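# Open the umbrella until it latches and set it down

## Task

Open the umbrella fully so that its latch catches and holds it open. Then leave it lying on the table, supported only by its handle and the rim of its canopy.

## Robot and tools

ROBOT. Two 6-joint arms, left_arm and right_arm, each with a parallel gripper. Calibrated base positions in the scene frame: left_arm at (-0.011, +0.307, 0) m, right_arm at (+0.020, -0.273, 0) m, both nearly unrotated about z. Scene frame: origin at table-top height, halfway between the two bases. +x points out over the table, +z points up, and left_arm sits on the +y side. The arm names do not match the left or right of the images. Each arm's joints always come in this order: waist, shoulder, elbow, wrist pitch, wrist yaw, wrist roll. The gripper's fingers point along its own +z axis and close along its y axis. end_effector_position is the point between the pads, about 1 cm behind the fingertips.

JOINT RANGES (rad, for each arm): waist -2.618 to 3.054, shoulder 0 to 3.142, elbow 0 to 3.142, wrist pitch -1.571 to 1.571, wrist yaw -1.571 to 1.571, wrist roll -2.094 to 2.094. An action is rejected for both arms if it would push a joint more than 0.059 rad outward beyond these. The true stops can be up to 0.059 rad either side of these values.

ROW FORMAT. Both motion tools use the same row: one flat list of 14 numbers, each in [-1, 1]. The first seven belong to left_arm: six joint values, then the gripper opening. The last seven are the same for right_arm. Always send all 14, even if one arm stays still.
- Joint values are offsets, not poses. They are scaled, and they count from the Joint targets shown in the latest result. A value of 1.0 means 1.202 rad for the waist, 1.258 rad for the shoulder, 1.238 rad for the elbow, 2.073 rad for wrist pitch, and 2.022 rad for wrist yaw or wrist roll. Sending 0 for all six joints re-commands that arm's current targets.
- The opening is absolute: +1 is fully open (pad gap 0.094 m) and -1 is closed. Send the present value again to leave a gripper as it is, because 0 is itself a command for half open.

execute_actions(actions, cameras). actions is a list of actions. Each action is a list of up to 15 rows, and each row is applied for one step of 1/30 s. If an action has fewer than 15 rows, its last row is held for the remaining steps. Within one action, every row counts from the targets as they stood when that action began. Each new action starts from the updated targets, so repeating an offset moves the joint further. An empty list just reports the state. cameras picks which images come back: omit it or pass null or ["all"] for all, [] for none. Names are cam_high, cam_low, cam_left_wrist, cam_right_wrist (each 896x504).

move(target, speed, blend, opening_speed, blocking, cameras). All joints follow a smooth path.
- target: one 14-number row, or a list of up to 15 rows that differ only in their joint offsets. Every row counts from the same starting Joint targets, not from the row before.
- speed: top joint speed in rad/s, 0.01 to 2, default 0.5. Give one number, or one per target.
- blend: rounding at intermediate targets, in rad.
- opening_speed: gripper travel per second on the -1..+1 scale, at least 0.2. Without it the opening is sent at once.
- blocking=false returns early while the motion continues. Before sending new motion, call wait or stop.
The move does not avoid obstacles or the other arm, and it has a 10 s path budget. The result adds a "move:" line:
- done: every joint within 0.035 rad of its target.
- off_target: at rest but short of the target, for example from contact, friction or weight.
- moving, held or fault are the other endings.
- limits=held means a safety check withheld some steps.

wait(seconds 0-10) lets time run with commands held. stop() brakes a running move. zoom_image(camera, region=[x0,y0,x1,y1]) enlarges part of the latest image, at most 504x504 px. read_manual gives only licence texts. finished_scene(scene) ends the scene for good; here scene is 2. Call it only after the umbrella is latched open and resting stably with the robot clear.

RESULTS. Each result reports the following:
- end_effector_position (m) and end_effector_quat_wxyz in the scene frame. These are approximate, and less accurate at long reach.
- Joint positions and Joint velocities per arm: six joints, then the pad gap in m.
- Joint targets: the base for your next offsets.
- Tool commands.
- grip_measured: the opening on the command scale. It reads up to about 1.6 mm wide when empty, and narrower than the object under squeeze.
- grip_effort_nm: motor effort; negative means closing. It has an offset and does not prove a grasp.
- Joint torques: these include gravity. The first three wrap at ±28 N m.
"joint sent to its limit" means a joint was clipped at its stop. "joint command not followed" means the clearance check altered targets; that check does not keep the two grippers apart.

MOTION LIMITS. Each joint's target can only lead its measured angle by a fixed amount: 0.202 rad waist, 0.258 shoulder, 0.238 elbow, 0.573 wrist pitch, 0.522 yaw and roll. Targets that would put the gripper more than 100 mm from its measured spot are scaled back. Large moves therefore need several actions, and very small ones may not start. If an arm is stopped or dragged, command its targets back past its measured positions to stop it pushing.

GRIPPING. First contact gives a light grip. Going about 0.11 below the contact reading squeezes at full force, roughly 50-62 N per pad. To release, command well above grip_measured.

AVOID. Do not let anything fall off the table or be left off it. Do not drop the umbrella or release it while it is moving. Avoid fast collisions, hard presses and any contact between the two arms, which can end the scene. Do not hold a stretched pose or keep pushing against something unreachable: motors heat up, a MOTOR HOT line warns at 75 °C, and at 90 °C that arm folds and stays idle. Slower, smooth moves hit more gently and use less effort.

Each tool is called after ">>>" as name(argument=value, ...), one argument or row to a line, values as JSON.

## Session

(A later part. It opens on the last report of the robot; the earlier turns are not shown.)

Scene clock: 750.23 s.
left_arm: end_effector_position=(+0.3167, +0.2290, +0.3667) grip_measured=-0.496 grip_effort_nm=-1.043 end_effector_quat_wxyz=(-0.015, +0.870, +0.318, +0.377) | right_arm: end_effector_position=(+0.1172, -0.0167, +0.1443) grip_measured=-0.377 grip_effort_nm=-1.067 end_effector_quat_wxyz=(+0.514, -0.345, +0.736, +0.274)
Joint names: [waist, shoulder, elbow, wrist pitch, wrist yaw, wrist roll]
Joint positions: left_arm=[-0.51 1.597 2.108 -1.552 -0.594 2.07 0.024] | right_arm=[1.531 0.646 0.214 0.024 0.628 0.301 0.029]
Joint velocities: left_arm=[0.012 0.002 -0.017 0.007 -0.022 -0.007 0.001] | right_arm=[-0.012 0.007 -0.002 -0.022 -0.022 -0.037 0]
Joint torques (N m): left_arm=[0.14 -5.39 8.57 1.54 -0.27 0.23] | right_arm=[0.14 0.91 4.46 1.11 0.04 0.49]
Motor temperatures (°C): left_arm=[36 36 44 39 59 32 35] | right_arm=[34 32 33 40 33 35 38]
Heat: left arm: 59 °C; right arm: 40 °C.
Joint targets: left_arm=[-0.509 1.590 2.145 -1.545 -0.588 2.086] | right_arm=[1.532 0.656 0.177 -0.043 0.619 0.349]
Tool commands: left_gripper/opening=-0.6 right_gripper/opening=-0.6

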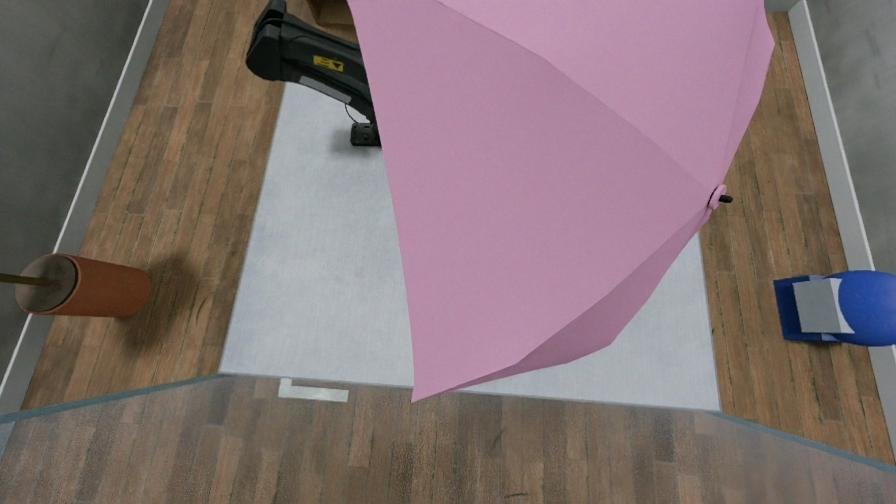

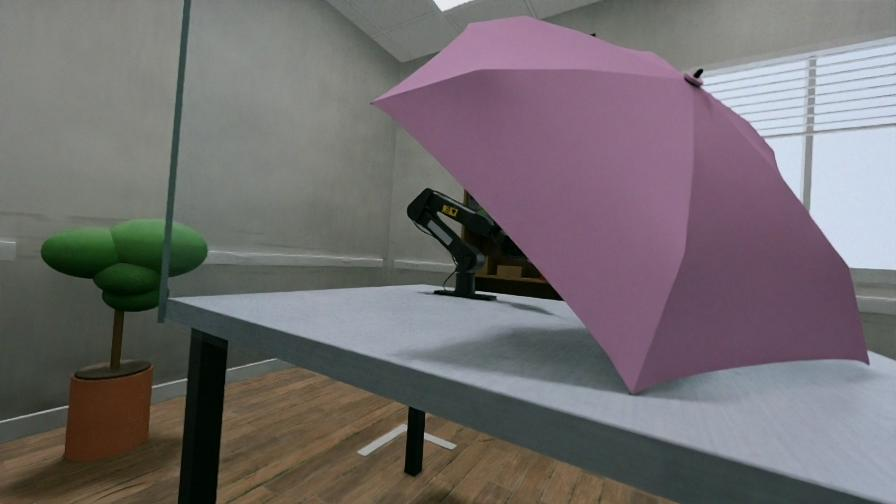

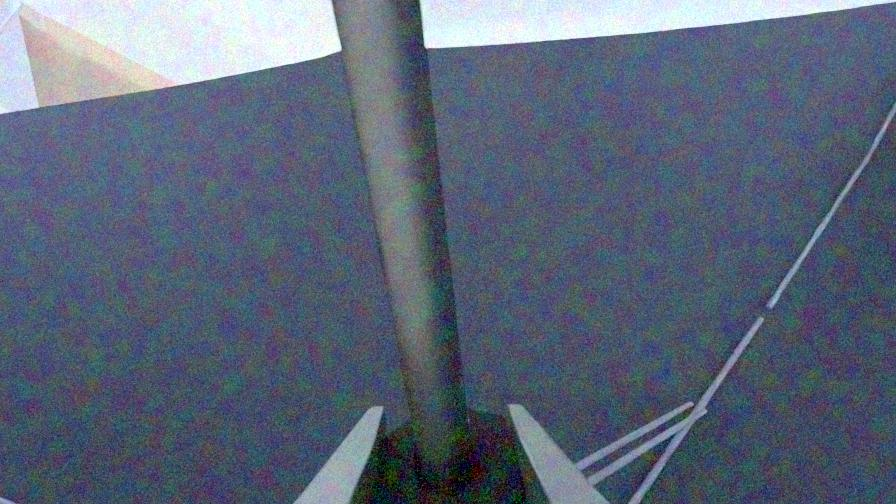

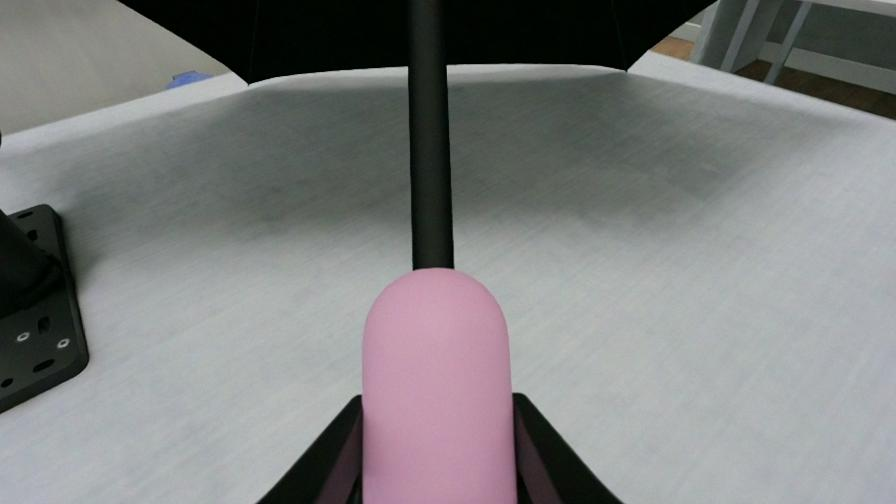

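>>> move(
  target=[0,-0.0289,-0.0742,0.0268,0,0,-0.6,0,0.0131,-0.0306,0.0262,0,0,-0.6],
  speed=0.15,
)

Scene clock: 757.73 s.
left_arm: end_effector_position=(+0.3155, +0.2298, +0.3642) grip_measured=-0.496 grip_effort_nm=-1.043 end_effector_quat_wxyz=(-0.014, +0.868, +0.318, +0.380) | right_arm: end_effector_position=(+0.1174, -0.0153, +0.1396) grip_measured=-0.377 grip_effort_nm=-1.057 end_effector_quat_wxyz=(+0.519, -0.344, +0.731, +0.278)
Joint names: [waist, shoulder, elbow, wrist pitch, wrist yaw, wrist roll]
Joint positions: left_arm=[-0.511 1.574 2.066 -1.525 -0.596 2.071 0.024] | right_arm=[1.531 0.662 0.181 0.092 0.63 0.288 0.029]
Joint velocities: left_arm=[-0.002 -0.012 -0.002 -0.007 -0.037 -0.007 -0.001] | right_arm=[0.017 -0.002 -0.007 0.022 0.037 -0.022 -0.002]
Joint torques (N m): left_arm=[0.24 -6.31 4.63 1.86 -0.23 0.22] | right_arm=[0.14 0.91 4.01 1.02 0.03 0.61]
Motor temperatures (°C): left_arm=[35 36 44 39 56 32 35] | right_arm=[34 32 33 40 33 35 38]
Heat: left arm: 56 °C; right arm: 40 °C.
Joint targets: left_arm=[-0.509 1.554 2.053 -1.489 -0.588 2.086] | right_arm=[1.532 0.672 0.139 0.011 0.619 0.349]
move: off_target (right_arm); right_arm: the wrist pitch is farthest, 0.081 rad from its target

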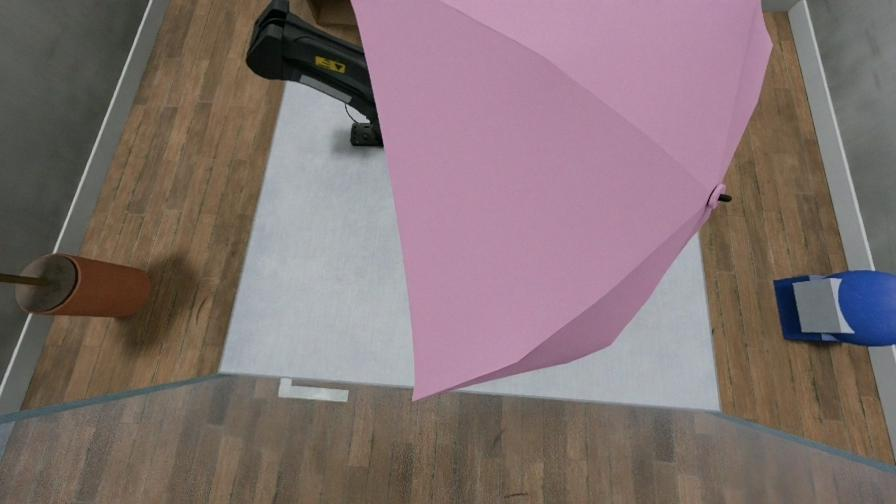

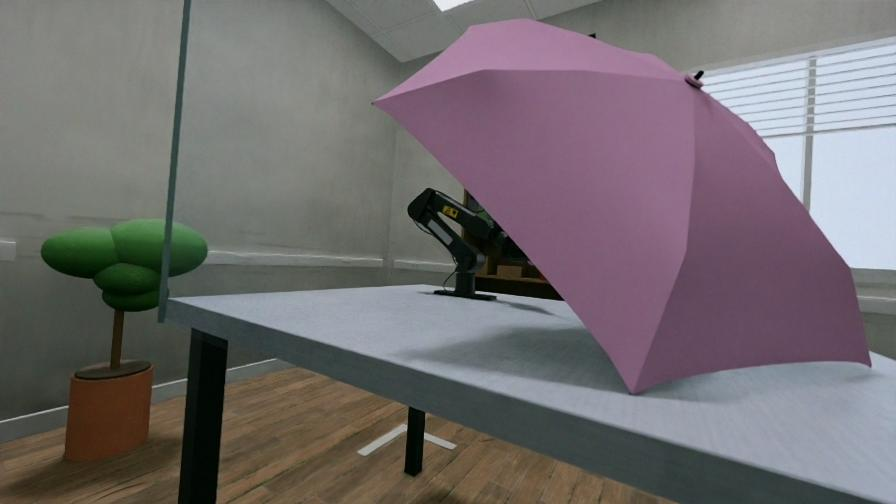

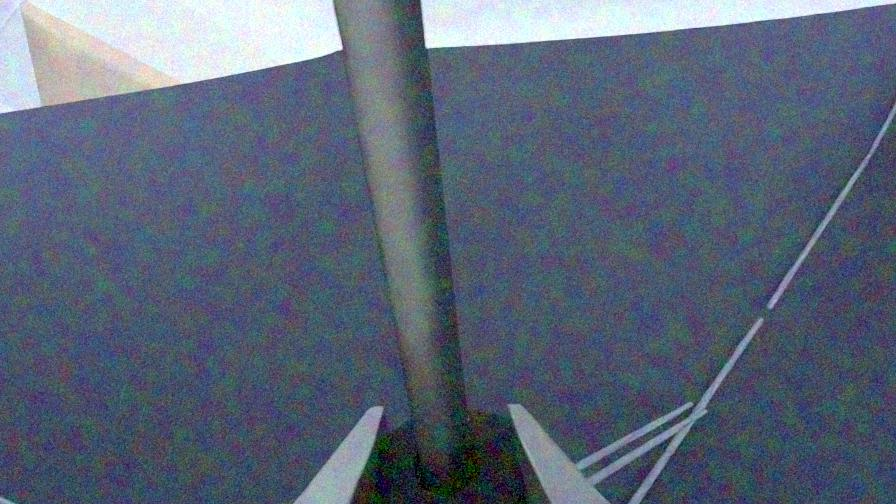

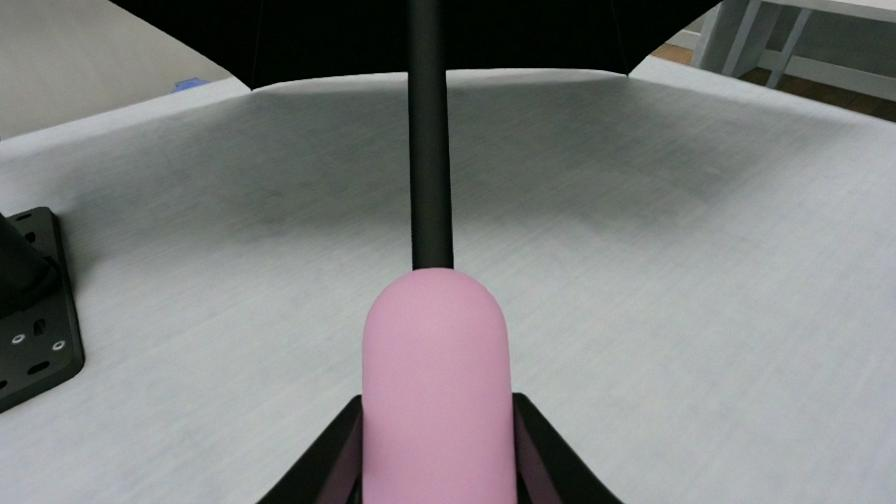

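>>> zoom_image(
  camera="cam_low",
  region=[560, 320, 760, 433],
)

>>> zoom_image(
  camera="cam_right_wrist",
  region=[180, 30, 380, 143],
)

>>> zoom_image(
  camera="cam_right_wrist",
  region=[540, 30, 740, 143],
)

Scaled by 2.520 from the camera's 896x504 image, which has a finer 1280x720 frame.

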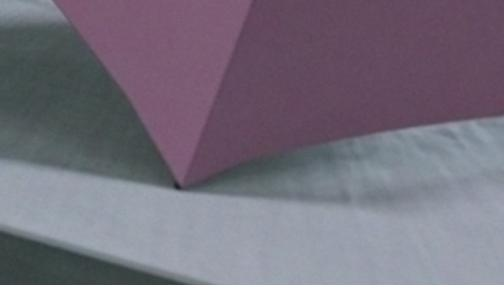

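Scaled by 2.520 from the camera's 896x504 image, which has a finer 1280x720 frame.

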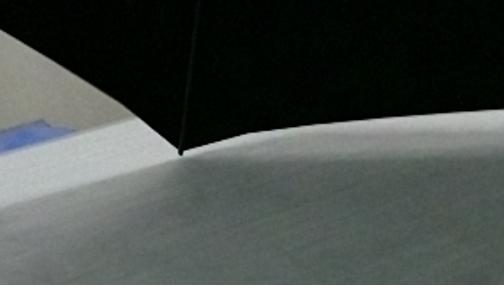

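Scaled by 2.520 from the camera's 896x504 image, which has a finer 1280x720 frame.

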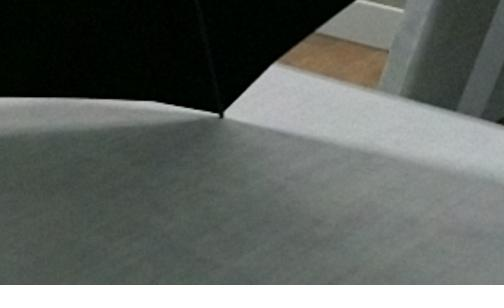

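>>> move(
  target=[0,0,0,0,0,0,-0.2,0,0,0,0,0,0,-0.6],
  speed=0.2,
  opening_speed=0.3,
)

Scene clock: 840.67 s.
left_arm: end_effector_position=(+0.3181, +0.2268, +0.3646) grip_measured=-0.201 grip_effort_nm=0.061 end_effector_quat_wxyz=(-0.007, +0.869, +0.315, +0.382) | right_arm: end_effector_position=(+0.1175, -0.0153, +0.1396) grip_measured=-0.377 grip_effort_nm=-1.067 end_effector_quat_wxyz=(+0.520, -0.344, +0.731, +0.278)
Joint names: [waist, shoulder, elbow, wrist pitch, wrist yaw, wrist roll]
Joint positions: left_arm=[-0.511 1.574 2.063 -1.507 -0.587 2.081 0.038] | right_arm=[1.531 0.662 0.181 0.093 0.63 0.287 0.029]
Joint velocities: left_arm=[-0.007 0.002 -0.007 0.007 0.051 0.037 0] | right_arm=[-0.002 -0.002 0.017 0.022 -0.037 -0.007 0.001]
Joint torques (N m): left_arm=[0.24 -6.35 4.89 1.7 -0.31 0.11] | right_arm=[0.18 0.84 4 0.99 0.03 0.62]
Motor temperatures (°C): left_arm=[35 37 42 41 45 32 35] | right_arm=[34 32 33 38 33 36 38]
Heat: left arm: 45 °C; right arm: 38 °C.
Joint targets: left_arm=[-0.509 1.554 2.053 -1.489 -0.588 2.086] | right_arm=[1.532 0.672 0.139 0.011 0.619 0.349]
move: off_target (right_arm); right_arm: the wrist pitch is farthest, 0.082 rad from its target

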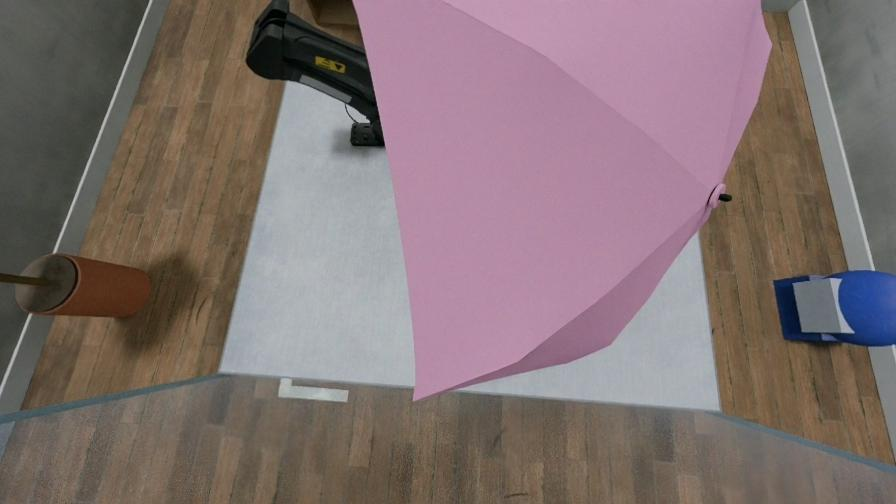

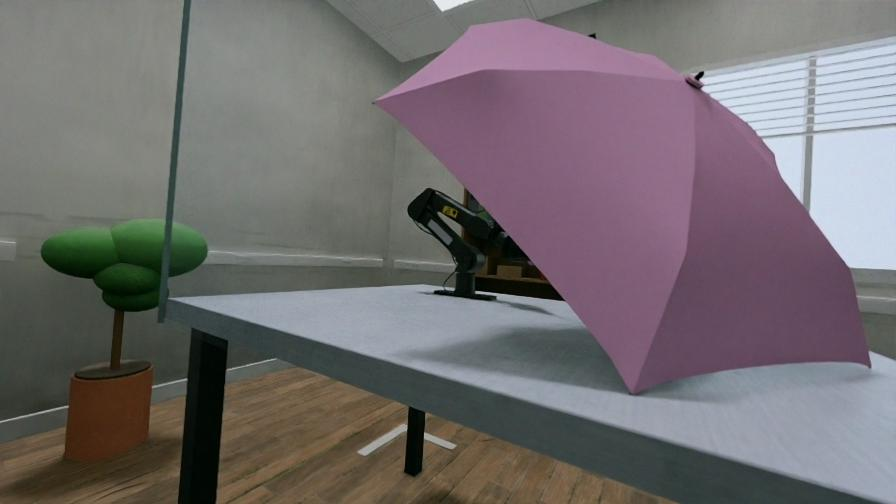

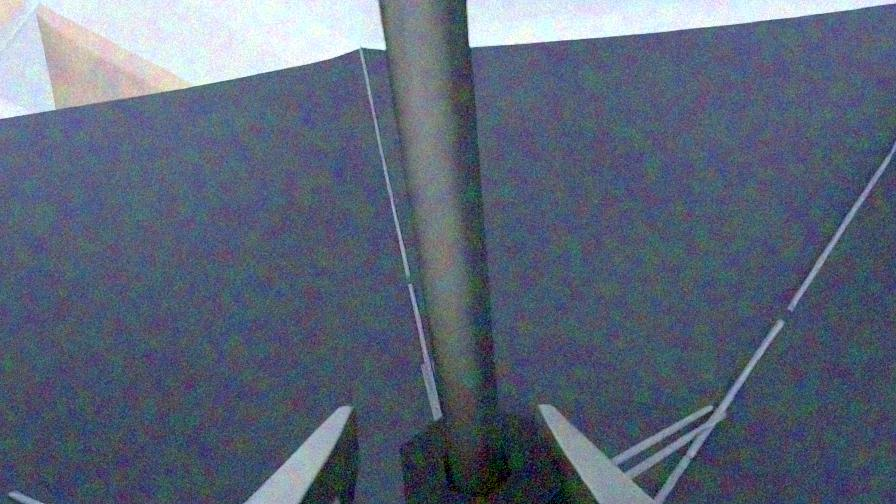

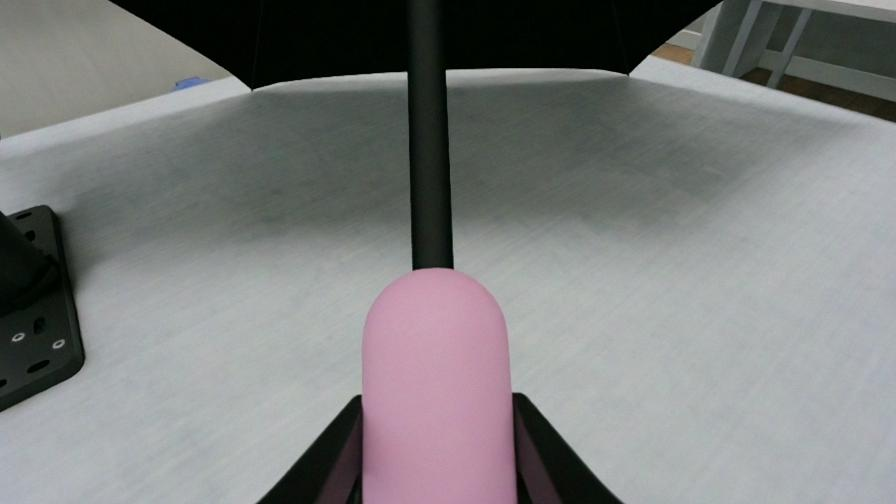

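>>> zoom_image(
  camera="cam_high",
  region=[560, 0, 840, 230],
)

Scaled by 1.800 from the camera's 896x504 image, which has a finer 1280x720 frame.

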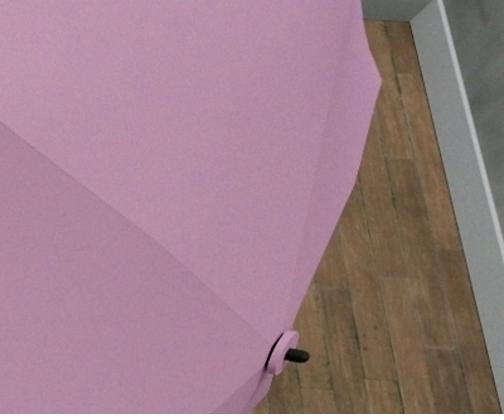

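>>> move(
  target=[-0.0424,-0.0429,-0.0848,0.0082,0.0242,-0.0950,-0.2,0,0,0,0,0,0,-0.6],
  speed=0.2,
)

Scene clock: 931.83 s.
left_arm: end_effector_position=(+0.3057, +0.2098, +0.3484) grip_measured=-0.201 grip_effort_nm=0.061 end_effector_quat_wxyz=(+0.040, +0.857, +0.366, +0.361) | right_arm: end_effector_position=(+0.1169, -0.0178, +0.1302) grip_measured=-0.377 grip_effort_nm=-1.057 end_effector_quat_wxyz=(+0.513, -0.350, +0.736, +0.270)
Joint names: [waist, shoulder, elbow, wrist pitch, wrist yaw, wrist roll]
Joint positions: left_arm=[-0.558 1.527 1.963 -1.476 -0.548 1.903 0.038] | right_arm=[1.531 0.667 0.168 0.08 0.626 0.295 0.029]
Joint velocities: left_arm=[-0.007 -0.002 -0.022 0.022 -0.007 -0.051 0] | right_arm=[0.002 -0.007 0.012 -0.007 -0.007 -0.051 0]
Joint torques (N m): left_arm=[-0.14 -6.65 4.68 1.52 -0.21 -0.04] | right_arm=[0.14 0.51 5.07 1.11 0.09 0.54]
Motor temperatures (°C): left_arm=[35 37 41 41 40 31 32] | right_arm=[34 32 33 37 33 36 38]
Heat: left arm: 41 °C; right arm: 38 °C.
Joint targets: left_arm=[-0.560 1.500 1.949 -1.472 -0.539 1.894] | right_arm=[1.532 0.672 0.139 0.011 0.619 0.349]
move: off_target (right_arm); right_arm: the wrist pitch is farthest, 0.069 rad from its target

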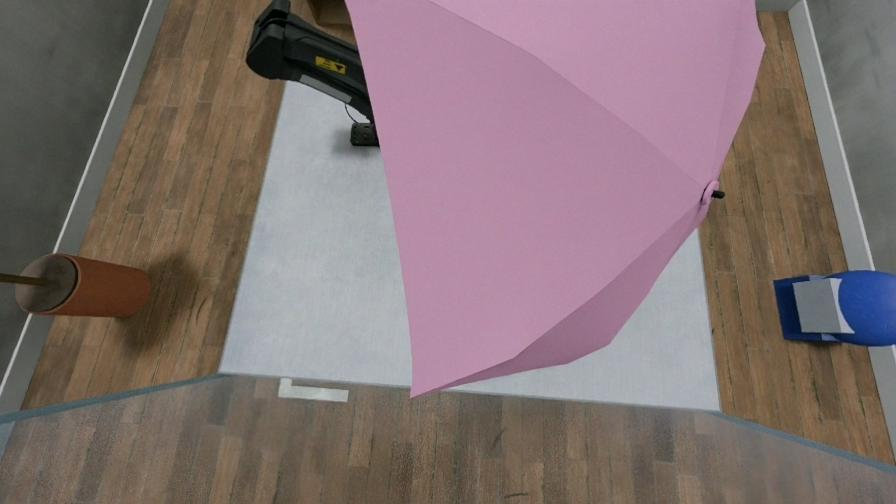

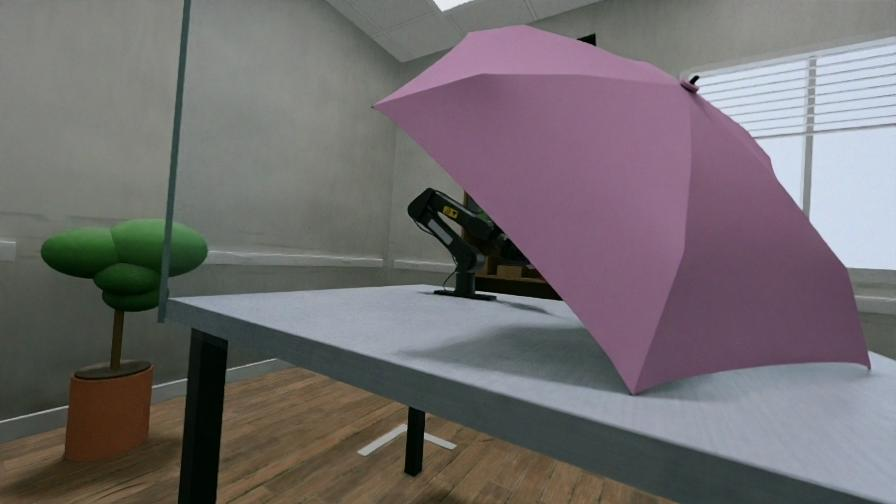

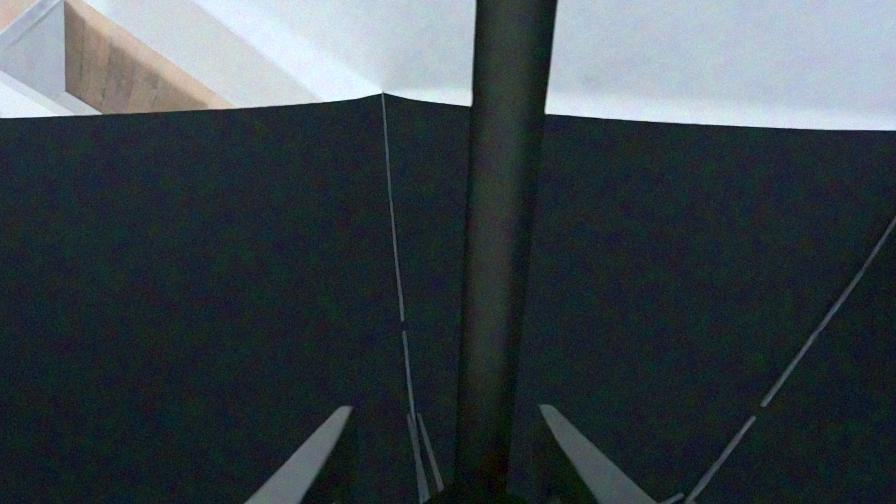

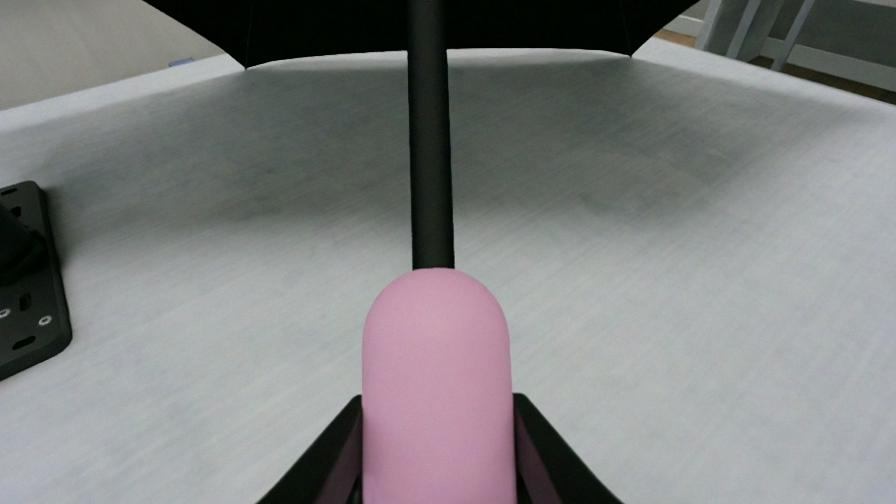

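>>> move(
  target=[-0.1290,-0.1757,-0.3231,0.1259,-0.0203,-0.0381,0.2,0,0,0,0,0,0,-0.6],
  speed=0.3,
  opening_speed=0.5,
  cameras=["cam_low","cam_left_wrist"],
)

Scene clock: 947.53 s.
left_arm: end_effector_position=(+0.2758, +0.1793, +0.3176) grip_measured=+0.199 grip_effort_nm=0.076 end_effector_quat_wxyz=(+0.114, +0.849, +0.345, +0.383) | right_arm: end_effector_position=(+0.1155, -0.0200, +0.1225) grip_measured=-0.377 grip_effort_nm=-1.067 end_effector_quat_wxyz=(+0.503, -0.354, +0.742, +0.266)
Joint names: [waist, shoulder, elbow, wrist pitch, wrist yaw, wrist roll]
Joint positions: left_arm=[-0.708 1.298 1.567 -1.212 -0.573 1.826 0.056] | right_arm=[1.531 0.667 0.162 0.057 0.616 0.312 0.029]
Joint velocities: left_arm=[-0.002 -0.002 0.007 0.037 0.022 0.007 0.001] | right_arm=[0.027 -0.007 -0.007 0.022 0.007 0.066 0]
Joint torques (N m): left_arm=[-0.58 -4.72 5.15 1.63 -0.37 -0.06] | right_arm=[0.12 0.47 5.56 1.31 0.19 0.38]
Motor temperatures (°C): left_arm=[34 36 41 41 39 31 32] | right_arm=[34 32 33 37 33 36 38]
Heat: left arm: 41 °C; right arm: 38 °C.
Joint targets: left_arm=[-0.715 1.279 1.549 -1.211 -0.580 1.817] | right_arm=[1.532 0.672 0.139 0.011 0.619 0.349]
move: off_target (right_arm); right_arm: the wrist pitch is farthest, 0.046 rad from its target
Images, in order (width x height): cam_low 896x504, cam_left_wrist 896x504.

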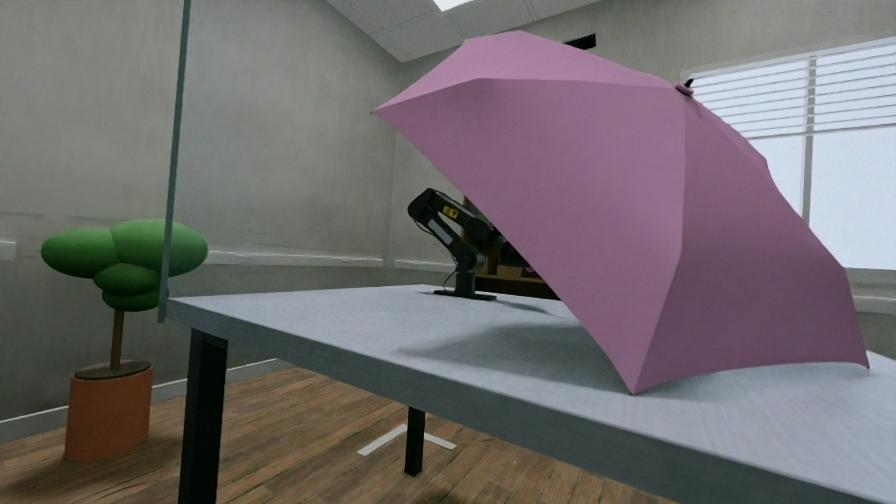

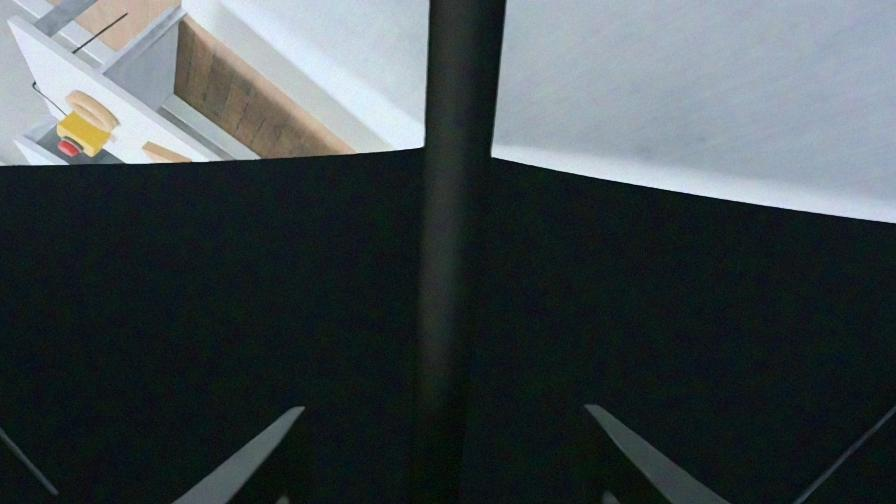

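>>> move(
  target=[-0.1489,-0.0223,0.0654,-0.0781,-0.0396,-0.0682,0.2,0,0,0,0,0,0,-0.6],
  speed=0.3,
  cameras=["cam_low","cam_left_wrist","cam_high"],
)

Scene clock: 1010.73 s.
left_arm: end_effector_position=(+0.2360, +0.1646, +0.3283) grip_measured=+0.199 grip_effort_nm=0.076 end_effector_quat_wxyz=(+0.124, +0.855, +0.327, +0.383) | right_arm: end_effector_position=(+0.1155, -0.0200, +0.1225) grip_measured=-0.377 grip_effort_nm=-1.057 end_effector_quat_wxyz=(+0.503, -0.354, +0.742, +0.266)
Joint names: [waist, shoulder, elbow, wrist pitch, wrist yaw, wrist roll]
Joint positions: left_arm=[-0.888 1.265 1.605 -1.355 -0.651 1.689 0.056] | right_arm=[1.531 0.667 0.162 0.057 0.616 0.312 0.029]
Joint velocities: left_arm=[0.002 -0.002 -0.007 -0.007 0.007 -0.066 -0.001] | right_arm=[-0.012 0.002 0.007 0.037 -0.022 0.022 0.001]
Joint torques (N m): left_arm=[-0.47 -3.89 8.23 1.33 -0.41 -0.06] | right_arm=[0.2 0.49 5.53 1.31 0.2 0.37]
Motor temperatures (°C): left_arm=[34 35 42 41 37 31 32] | right_arm=[34 32 33 37 33 35 38]
Heat: left arm: 42 °C; right arm: 38 °C.
Joint targets: left_arm=[-0.894 1.251 1.630 -1.373 -0.661 1.679] | right_arm=[1.532 0.672 0.139 0.011 0.619 0.349]
move: off_target (right_arm); right_arm: the wrist pitch is farthest, 0.046 rad from its target
Images, in order (width x height): cam_high 896x504, cam_low 896x504, cam_left_wrist 896x504.

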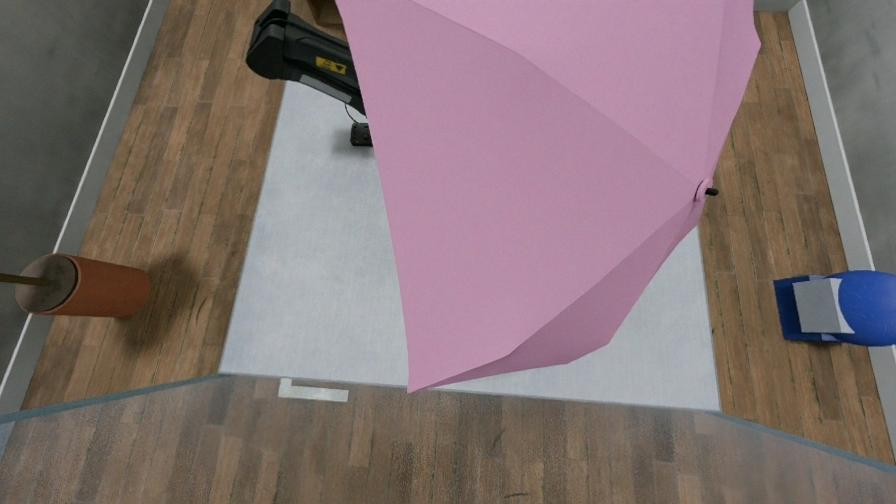

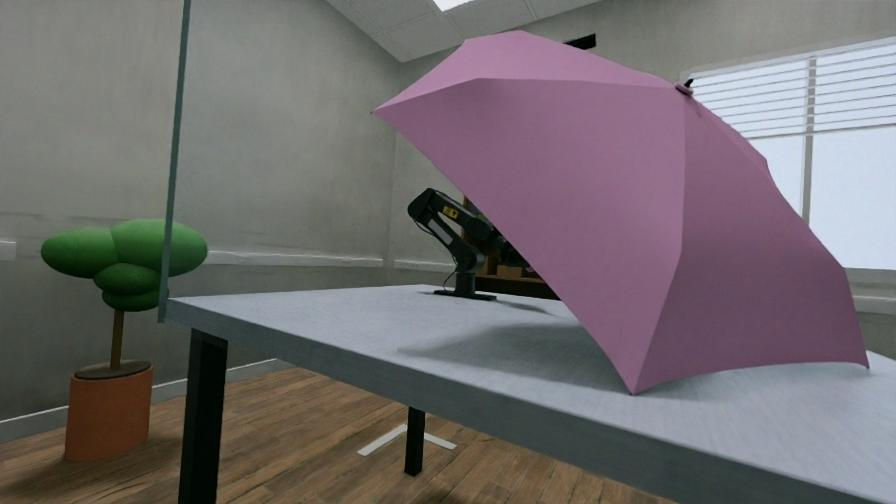

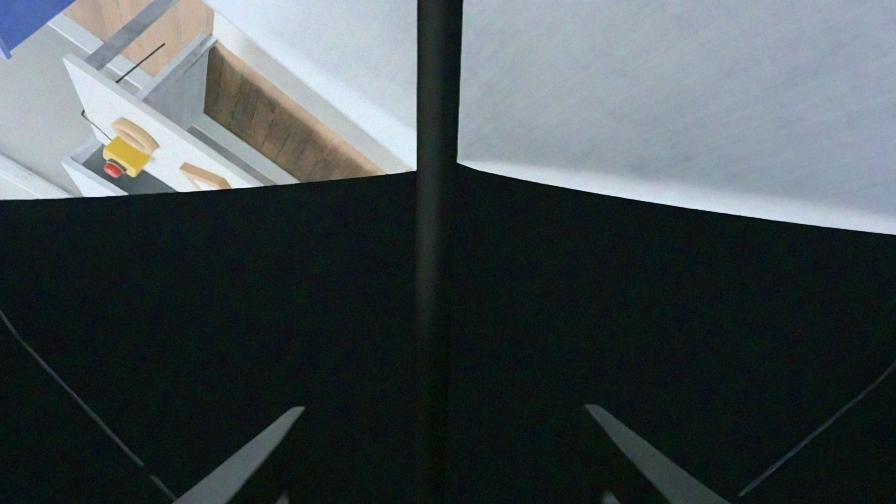

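>>> move(
  target=[
    [0.3028,-0.1709,-0.2868,0.0507,0.0994,-0.1182,0.2,0,0,0,0,0,0,-0.6],
    [0.4642,-0.3299,-0.4887,0.1471,0.1983,-0.1924,0.2,0,0,0,0,0,0,-0.6],
  ],
  speed=0.4,
  blend=0.05,
  cameras=["cam_low","cam_left_wrist","cam_high","cam_right_wrist"],
)

Scene clock: 1024.73 s.
left_arm: end_effector_position=(+0.2197, +0.2695, +0.2370) grip_measured=+0.199 grip_effort_nm=0.071 end_effector_quat_wxyz=(+0.245, +0.660, +0.660, +0.264) | right_arm: end_effector_position=(+0.1152, -0.0206, +0.1207) grip_measured=-0.377 grip_effort_nm=-1.067 end_effector_quat_wxyz=(+0.500, -0.356, +0.744, +0.264)
Joint names: [waist, shoulder, elbow, wrist pitch, wrist yaw, wrist roll]
Joint positions: left_arm=[-0.342 0.846 1.042 -1.071 -0.269 1.301 0.056] | right_arm=[1.531 0.667 0.162 0.048 0.614 0.316 0.029]
Joint velocities: left_arm=[-0.002 0.007 0.002 0.022 -0.037 0.007 0] | right_arm=[-0.002 0.007 -0.007 -0.022 -0.095 -0.037 0.002]
Joint torques (N m): left_arm=[0.53 -1.1 5.5 1.81 -0.06 -0.08] | right_arm=[0.13 0.51 5.52 1.38 0.22 0.34]
Motor temperatures (°C): left_arm=[34 35 42 41 37 31 32] | right_arm=[34 32 33 37 33 35 38]
Heat: left arm: 42 °C; right arm: 38 °C.
Joint targets: left_arm=[-0.336 0.836 1.025 -1.068 -0.260 1.290] | right_arm=[1.532 0.672 0.139 0.011 0.619 0.349]
move: off_target (right_arm); right_arm: the wrist pitch is farthest, 0.037 rad from its target

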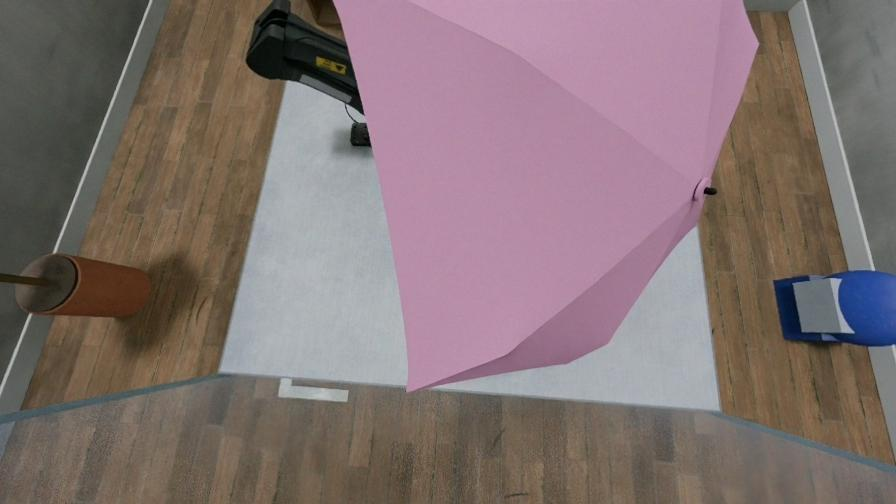

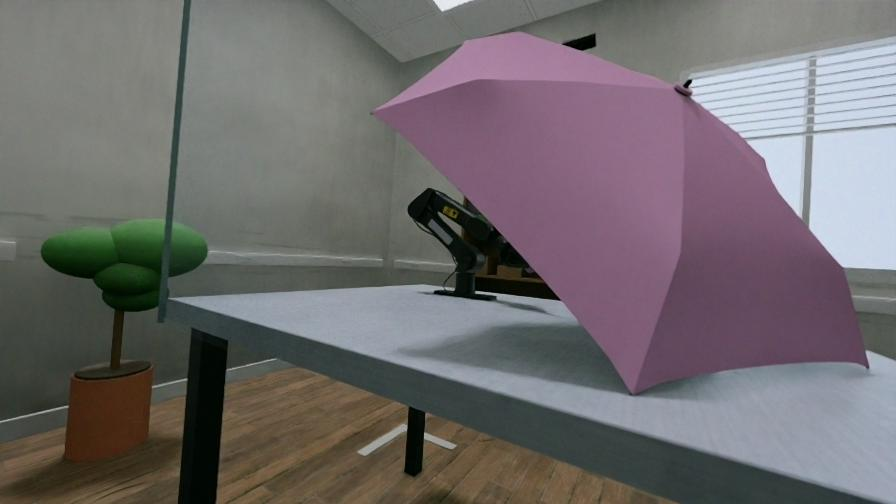

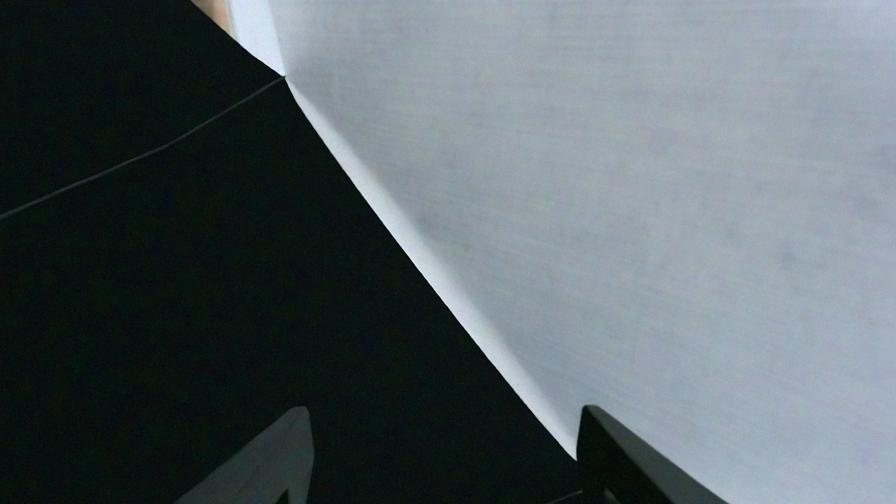

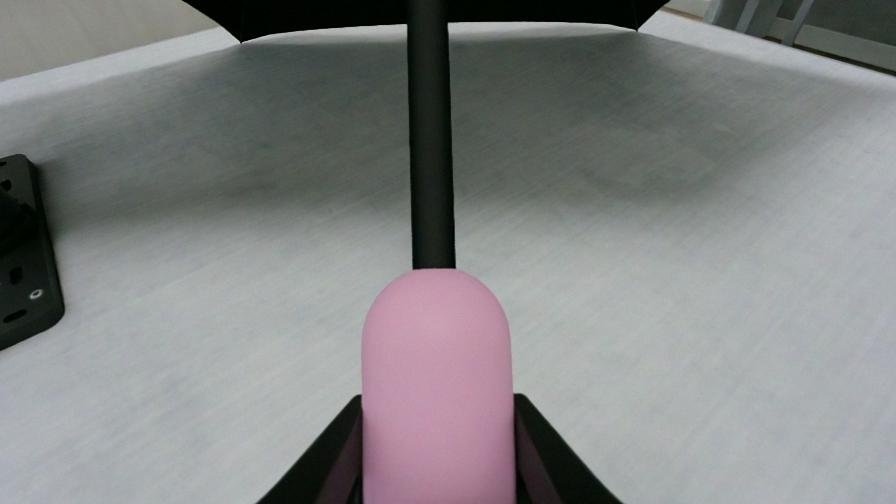

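>>> move(
  target=[
    [0.1597,-0.3545,-0.4378,0.2754,0.0836,-0.0247,0.2,0,0,0,0,0,0,-0.6],
    [0.2013,-0.6248,-0.7932,0.3719,0.1330,-0.0495,0.2,0,0,0,0,0,0,-0.6],
  ],
  speed=0.7,
  blend=0.1,
  cameras=["cam_low","cam_left_wrist","cam_right_wrist"],
)

Scene clock: 1029.93 s.
left_arm: end_effector_position=(+0.2234, +0.2801, +0.1139) grip_measured=+0.199 grip_effort_nm=0.061 end_effector_quat_wxyz=(+0.488, +0.505, +0.645, +0.302) | right_arm: end_effector_position=(+0.1152, -0.0206, +0.1207) grip_measured=-0.377 grip_effort_nm=-1.057 end_effector_quat_wxyz=(+0.500, -0.356, +0.744, +0.264)
Joint names: [waist, shoulder, elbow, wrist pitch, wrist yaw, wrist roll]
Joint positions: left_arm=[-0.104 0.083 0.076 -0.342 -0.017 1.212 0.056] | right_arm=[1.531 0.667 0.162 0.048 0.613 0.316 0.029]
Joint velocities: left_arm=[-0.007 -0.007 -0.012 0.051 0.007 -0.081 -0.001] | right_arm=[-0.002 0.002 0.002 -0.051 -0.051 0.022 0]
Joint torques (N m): left_arm=[-0.01 1.74 8.36 2.35 -0.03 0.05] | right_arm=[0.16 0.51 5.56 1.37 0.22 0.33]
Motor temperatures (°C): left_arm=[34 35 42 41 37 31 32] | right_arm=[34 32 33 38 33 35 38]
Heat: left arm: 42 °C; right arm: 38 °C.
Joint targets: left_arm=[-0.104 0.082 0.084 -0.340 -0.018 1.212] | right_arm=[1.532 0.672 0.139 0.011 0.618 0.349]
move: held (left_arm; a check stopped the path), off_target (right_arm); limits=held; left_arm: the wrist pitch is farthest, 0.045 rad from its target; right_arm: the wrist pitch is farthest, 0.037 rad from its target
joint command not followed: on one or more control steps a check withheld the commanded joint targets of the left arm, and it was not sent them on those steps.
cause: the commanded joint targets, or the way to them, would bring two parts of the arm too close to each other (its upper arm (the part past the shoulder) and its wrist (the part past the wrist yaw), with the joints along the arm from the elbow to the wrist yaw between them).
Images, in order (width x height): cam_low 896x504, cam_left_wrist 896x504, cam_right_wrist 896x504.

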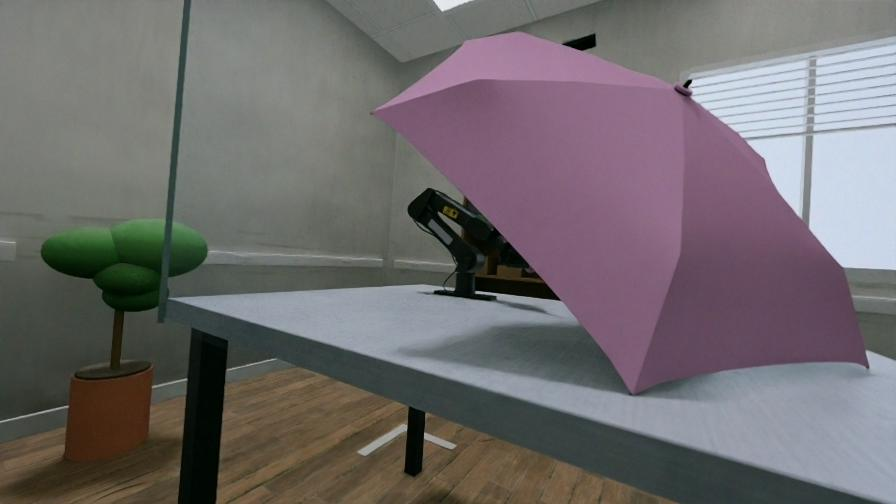

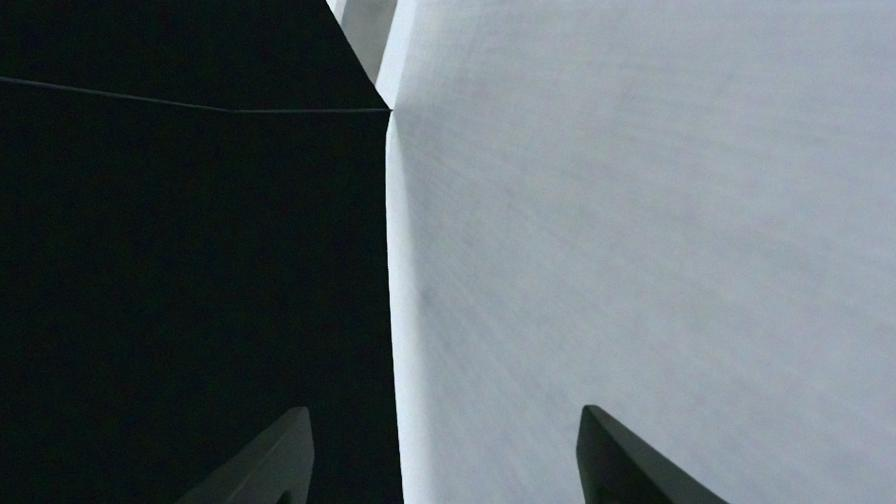

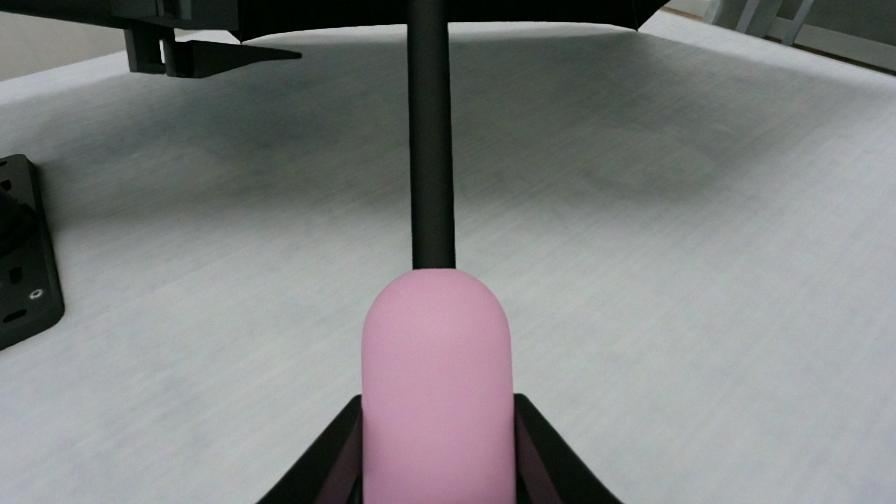

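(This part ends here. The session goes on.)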